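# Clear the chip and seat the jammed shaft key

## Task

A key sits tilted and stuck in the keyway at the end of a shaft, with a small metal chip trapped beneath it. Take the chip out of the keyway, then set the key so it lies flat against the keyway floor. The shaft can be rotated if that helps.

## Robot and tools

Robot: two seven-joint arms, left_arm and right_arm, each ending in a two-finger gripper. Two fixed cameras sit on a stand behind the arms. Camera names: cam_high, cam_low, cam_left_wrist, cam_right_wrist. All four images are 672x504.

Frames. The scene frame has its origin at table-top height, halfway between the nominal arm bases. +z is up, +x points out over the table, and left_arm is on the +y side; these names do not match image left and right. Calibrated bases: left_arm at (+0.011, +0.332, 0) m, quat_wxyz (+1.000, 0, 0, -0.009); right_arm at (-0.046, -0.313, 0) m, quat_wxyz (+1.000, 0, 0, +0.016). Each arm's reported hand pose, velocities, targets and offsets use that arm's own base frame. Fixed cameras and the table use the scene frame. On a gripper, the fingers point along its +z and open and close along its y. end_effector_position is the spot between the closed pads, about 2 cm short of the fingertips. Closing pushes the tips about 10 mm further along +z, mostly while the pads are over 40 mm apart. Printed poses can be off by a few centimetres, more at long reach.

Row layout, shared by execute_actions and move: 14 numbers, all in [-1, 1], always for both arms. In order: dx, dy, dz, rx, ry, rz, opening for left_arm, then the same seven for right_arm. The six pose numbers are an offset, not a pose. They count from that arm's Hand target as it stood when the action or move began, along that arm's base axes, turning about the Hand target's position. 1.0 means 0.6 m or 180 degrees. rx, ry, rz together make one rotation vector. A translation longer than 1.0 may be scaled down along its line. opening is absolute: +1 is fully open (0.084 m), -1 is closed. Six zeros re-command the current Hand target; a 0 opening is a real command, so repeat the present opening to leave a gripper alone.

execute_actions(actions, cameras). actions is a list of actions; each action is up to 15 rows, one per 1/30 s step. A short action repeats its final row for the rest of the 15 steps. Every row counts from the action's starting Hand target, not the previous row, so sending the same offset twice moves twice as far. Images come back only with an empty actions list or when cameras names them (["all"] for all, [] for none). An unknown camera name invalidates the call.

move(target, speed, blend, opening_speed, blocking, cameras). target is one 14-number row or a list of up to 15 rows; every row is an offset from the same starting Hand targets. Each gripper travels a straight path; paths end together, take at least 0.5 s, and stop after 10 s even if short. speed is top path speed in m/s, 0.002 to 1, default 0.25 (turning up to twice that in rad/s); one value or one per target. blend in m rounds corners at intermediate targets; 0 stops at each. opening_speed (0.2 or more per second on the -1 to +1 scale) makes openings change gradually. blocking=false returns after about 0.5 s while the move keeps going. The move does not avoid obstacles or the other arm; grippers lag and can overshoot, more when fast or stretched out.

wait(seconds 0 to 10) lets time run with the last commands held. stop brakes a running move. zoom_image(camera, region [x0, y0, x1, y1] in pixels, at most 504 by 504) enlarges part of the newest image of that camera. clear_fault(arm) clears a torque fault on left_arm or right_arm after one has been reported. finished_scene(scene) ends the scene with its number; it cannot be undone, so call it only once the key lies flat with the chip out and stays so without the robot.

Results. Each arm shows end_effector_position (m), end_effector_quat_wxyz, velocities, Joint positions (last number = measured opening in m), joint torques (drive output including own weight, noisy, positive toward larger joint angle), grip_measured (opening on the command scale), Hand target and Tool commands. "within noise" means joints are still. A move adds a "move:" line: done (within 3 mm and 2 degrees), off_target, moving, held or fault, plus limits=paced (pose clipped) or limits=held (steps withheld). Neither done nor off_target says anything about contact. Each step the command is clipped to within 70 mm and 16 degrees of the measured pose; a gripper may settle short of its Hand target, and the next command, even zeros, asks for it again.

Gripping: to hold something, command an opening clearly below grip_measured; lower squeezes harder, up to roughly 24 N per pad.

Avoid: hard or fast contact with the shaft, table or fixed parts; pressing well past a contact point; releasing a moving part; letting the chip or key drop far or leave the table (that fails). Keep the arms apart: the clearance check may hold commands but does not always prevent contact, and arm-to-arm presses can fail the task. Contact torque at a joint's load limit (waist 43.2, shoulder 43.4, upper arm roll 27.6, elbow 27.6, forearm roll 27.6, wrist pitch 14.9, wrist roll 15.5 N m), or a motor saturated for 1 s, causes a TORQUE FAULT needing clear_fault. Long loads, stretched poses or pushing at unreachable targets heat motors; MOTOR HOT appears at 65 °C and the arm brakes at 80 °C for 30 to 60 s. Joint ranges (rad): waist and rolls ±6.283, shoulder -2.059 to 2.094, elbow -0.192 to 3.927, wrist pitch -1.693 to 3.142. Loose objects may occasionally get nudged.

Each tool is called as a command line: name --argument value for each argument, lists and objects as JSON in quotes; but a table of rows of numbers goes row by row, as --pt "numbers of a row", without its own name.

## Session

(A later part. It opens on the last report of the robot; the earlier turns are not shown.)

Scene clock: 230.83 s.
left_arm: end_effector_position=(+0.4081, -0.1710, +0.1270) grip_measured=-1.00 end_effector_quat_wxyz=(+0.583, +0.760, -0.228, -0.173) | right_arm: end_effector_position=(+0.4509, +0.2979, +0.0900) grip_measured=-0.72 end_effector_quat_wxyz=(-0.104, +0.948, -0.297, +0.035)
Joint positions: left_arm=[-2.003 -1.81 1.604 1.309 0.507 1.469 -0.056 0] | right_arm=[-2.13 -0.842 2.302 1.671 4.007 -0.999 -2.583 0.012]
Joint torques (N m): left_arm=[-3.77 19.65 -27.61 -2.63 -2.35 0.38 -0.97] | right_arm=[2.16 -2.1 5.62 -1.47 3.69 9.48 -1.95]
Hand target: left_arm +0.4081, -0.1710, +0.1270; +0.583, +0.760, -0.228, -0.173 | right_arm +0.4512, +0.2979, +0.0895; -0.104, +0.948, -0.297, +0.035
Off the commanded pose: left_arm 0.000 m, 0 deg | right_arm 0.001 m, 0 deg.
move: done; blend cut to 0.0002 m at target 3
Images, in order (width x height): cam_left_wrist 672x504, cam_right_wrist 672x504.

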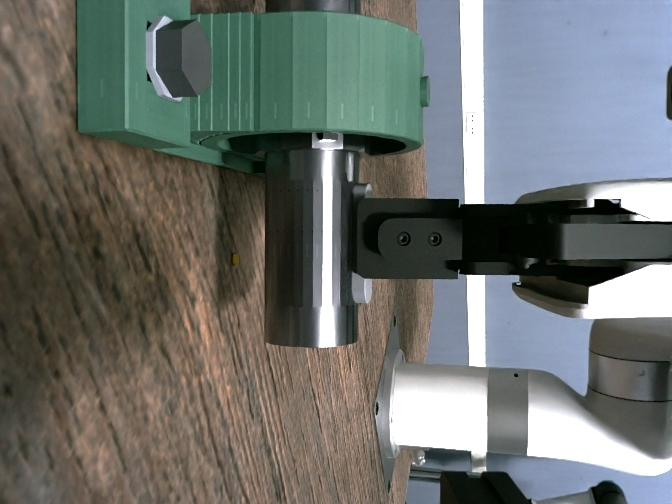

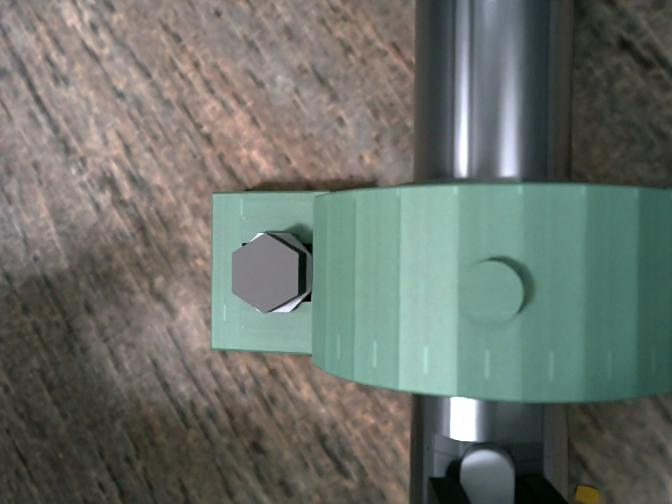

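move --pt "0 0 0 0 0 0 -1 0 0 0 0 0 0 -0.58" --pt "0 0 0 0 0 0 -1 0.0 0.0 0.02 0 0 0 -0.58" --pt "0 0 0 0 0 0 -1 0.0 0.0 0.02 0 0 0 -1" --pt "0 0 0 0 0 0 -1 0 0 0.0125 0 0 0 -1" --speed 0.03 --cameras '["cam_right_wrist","cam_left_wrist"]'

zoom_image --camera "cam_left_wrist" --region '[310, 160, 410, 320]'

zoom_image --camera "cam_right_wrist" --region '[370, 380, 580, 504]'

Scene clock: 233.80 s.
left_arm: end_effector_position=(+0.4081, -0.1710, +0.1270) grip_measured=-1.00 end_effector_quat_wxyz=(+0.583, +0.760, -0.228, -0.173) | right_arm: end_effector_position=(+0.4512, +0.2979, +0.0971) grip_measured=-1.00 end_effector_quat_wxyz=(-0.104, +0.948, -0.297, +0.035)
Joint positions: left_arm=[-2.003 -1.81 1.604 1.309 0.507 1.469 -0.056 0] | right_arm=[-2.126 -0.835 2.294 1.68 3.999 -1.012 -2.573 0]
Joint torques (N m): left_arm=[-3.49 19.43 -27.27 -2.64 -2.75 0.33 -1.34] | right_arm=[-7.41 16.54 -6.1 6.23 2.08 0.19 -1.66]
Hand target: left_arm +0.4081, -0.1710, +0.1270; +0.583, +0.760, -0.228, -0.173 | right_arm +0.4512, +0.2979, +0.0970; -0.104, +0.948, -0.297, +0.035
Off the commanded pose: left_arm 0.000 m, 0 deg | right_arm 0.000 m, 0 deg.
move: done
Images, in order (width x height): cam_left_wrist 672x504, cam_right_wrist 672x504.

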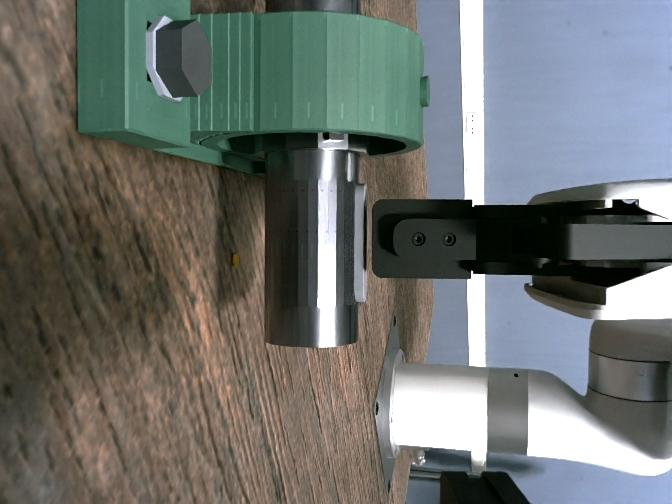

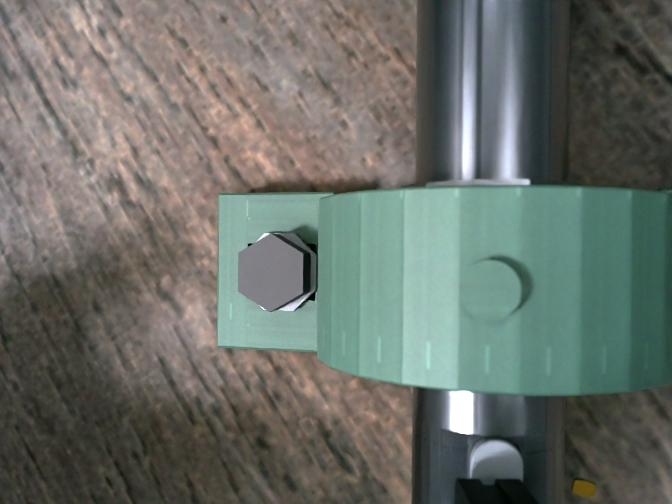

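Scaled by 3.150 from the camera's 672x504 image, which has a finer 960x720 frame.

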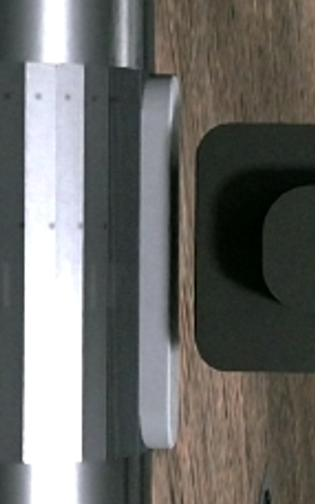

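Scaled by 2.400 from the camera's 672x504 image, which has a finer 960x720 frame.

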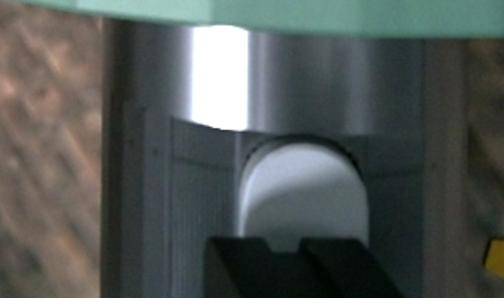

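move --pt "0 0 0 0 0 0 -1 -0.0015 -0.0021 0 0 0 0 -1" --pt "0 0 0 0 0 0 -1 -0.0015 -0.0021 -0.0042 0 0 0 -1" --speed 0.015 --cameras '["cam_right_wrist","cam_left_wrist"]'

zoom_image --camera "cam_left_wrist" --region '[310, 160, 410, 320]'

Scene clock: 234.97 s.
left_arm: end_effector_position=(+0.4081, -0.1710, +0.1270) grip_measured=-1.00 end_effector_quat_wxyz=(+0.583, +0.760, -0.228, -0.173) | right_arm: end_effector_position=(+0.4503, +0.2967, +0.0946) grip_measured=-1.00 end_effector_quat_wxyz=(-0.104, +0.948, -0.297, +0.035)
Joint positions: left_arm=[-2.003 -1.81 1.604 1.309 0.507 1.469 -0.056 0] | right_arm=[-2.126 -0.832 2.297 1.668 4 -1.003 -2.58 0]
Joint torques (N m): left_arm=[-3.54 19.7 -26.68 -2.76 -2.53 0.09 -1.57] | right_arm=[-7.15 15.37 -5.59 5.88 2.01 0.51 -1.88]
Hand target: left_arm +0.4081, -0.1710, +0.1270; +0.583, +0.760, -0.228, -0.173 | right_arm +0.4503, +0.2967, +0.0945; -0.104, +0.948, -0.297, +0.035
Off the commanded pose: left_arm 0.000 m, 0 deg | right_arm 0.000 m, 0 deg.
move: done
Images, in order (width x height): cam_left_wrist 672x504, cam_right_wrist 672x504.

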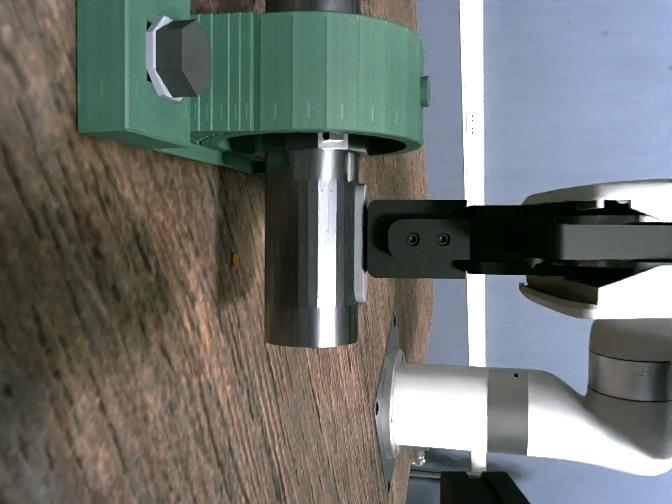

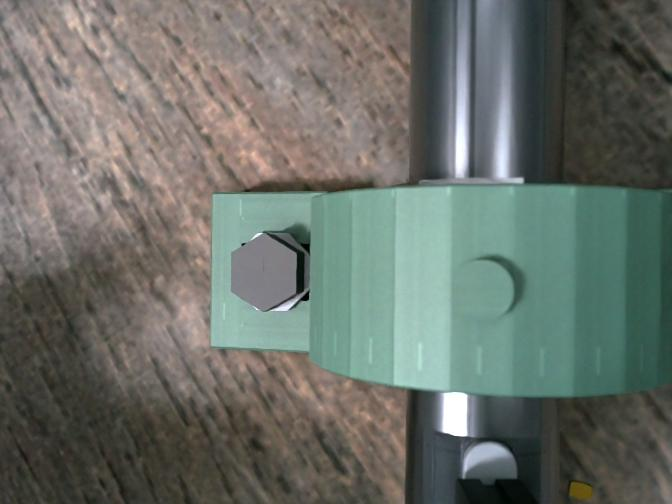

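Scaled by 3.150 from the camera's 672x504 image, which has a finer 960x720 frame.

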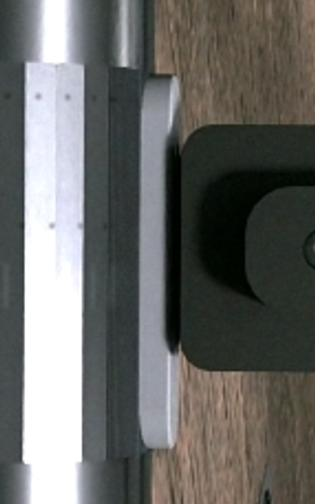

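move --pt "0 0 0 0 0 0 -1 0 0 -0.0025 0 0 0 -1" --speed 0.01 --cameras '["cam_left_wrist"]'

zoom_image --camera "cam_left_wrist" --region '[310, 160, 410, 320]'

Scene clock: 235.73 s.
left_arm: end_effector_position=(+0.4081, -0.1710, +0.1270) grip_measured=-1.00 end_effector_quat_wxyz=(+0.583, +0.760, -0.228, -0.173) | right_arm: end_effector_position=(+0.4502, +0.2967, +0.0934) grip_measured=-1.00 end_effector_quat_wxyz=(-0.104, +0.948, -0.297, +0.035)
Joint positions: left_arm=[-2.003 -1.81 1.604 1.309 0.507 1.469 -0.056 0] | right_arm=[-2.126 -0.833 2.298 1.666 4.002 -1.001 -2.582 0]
Joint torques (N m): left_arm=[-3.23 19.66 -26.5 -2.6 -2.82 0.16 -1.8] | right_arm=[-6.72 -1 2.11 0.35 2.87 8.84 -1.83]
Hand target: left_arm +0.4081, -0.1710, +0.1270; +0.583, +0.760, -0.228, -0.173 | right_arm +0.4503, +0.2967, +0.0930; -0.104, +0.948, -0.297, +0.035
Off the commanded pose: left_arm 0.000 m, 0 deg | right_arm 0.000 m, 0 deg.
move: done
Images, in order (width x height): cam_left_wrist 672x504.

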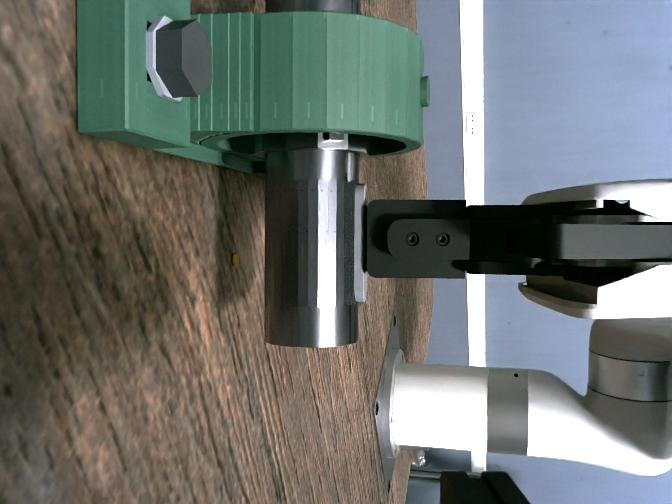

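Scaled by 3.150 from the camera's 672x504 image, which has a finer 960x720 frame.

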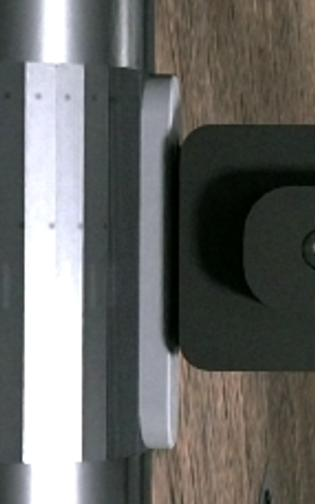

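move --pt "0 0 0 0 0 0 -1 0 0 0.06 0 0 0 -1" --pt "0 0 0 0 0 0 -1 -0.16 0.07 0.1 -0.19 -0.21 0 -1" --pt "0 0 0 0 0 0 -1 -0.1489 0.0502 -0.09 -0.19 -0.21 0 -1" --speed '[0.1,0.25,0.15]' --cameras '["cam_right_wrist"]'

zoom_image --camera "cam_right_wrist" --region '[240, 120, 440, 320]'

Scene clock: 240.10 s.
left_arm: end_effector_position=(+0.4081, -0.1710, +0.1270) grip_measured=-1.00 end_effector_quat_wxyz=(+0.583, +0.760, -0.228, -0.173) | right_arm: end_effector_position=(+0.3610, +0.3268, +0.0390) grip_measured=-1.00 end_effector_quat_wxyz=(+0.085, +0.875, -0.225, +0.420)
Joint positions: left_arm=[-2.003 -1.81 1.604 1.309 0.507 1.469 -0.056 0] | right_arm=[-1.218 -1.359 1.907 1.5 3.58 -0.769 -1.739 0]
Joint torques (N m): left_arm=[-3.07 19.55 -26.28 -2.92 -2.76 -0.17 -2.4] | right_arm=[-7.02 13.35 -13.14 5.89 0.29 0.75 1.55]
Hand target: left_arm +0.4081, -0.1710, +0.1270; +0.583, +0.760, -0.228, -0.173 | right_arm +0.3610, +0.3268, +0.0390; +0.085, +0.875, -0.225, +0.420
Off the commanded pose: left_arm 0.000 m, 0 deg | right_arm 0.000 m, 0 deg.
move: done
Images, in order (width x height): cam_right_wrist 672x504.

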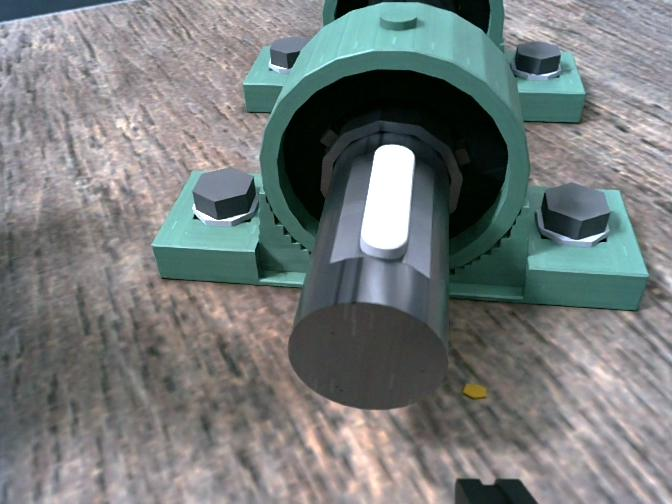

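Scaled by 2.520 from the camera's 672x504 image, which has a finer 960x720 frame.

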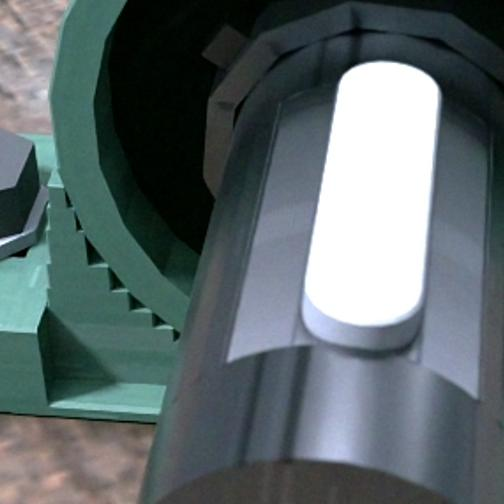

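finished_scene --scene 1

The scene is finished: the task was done.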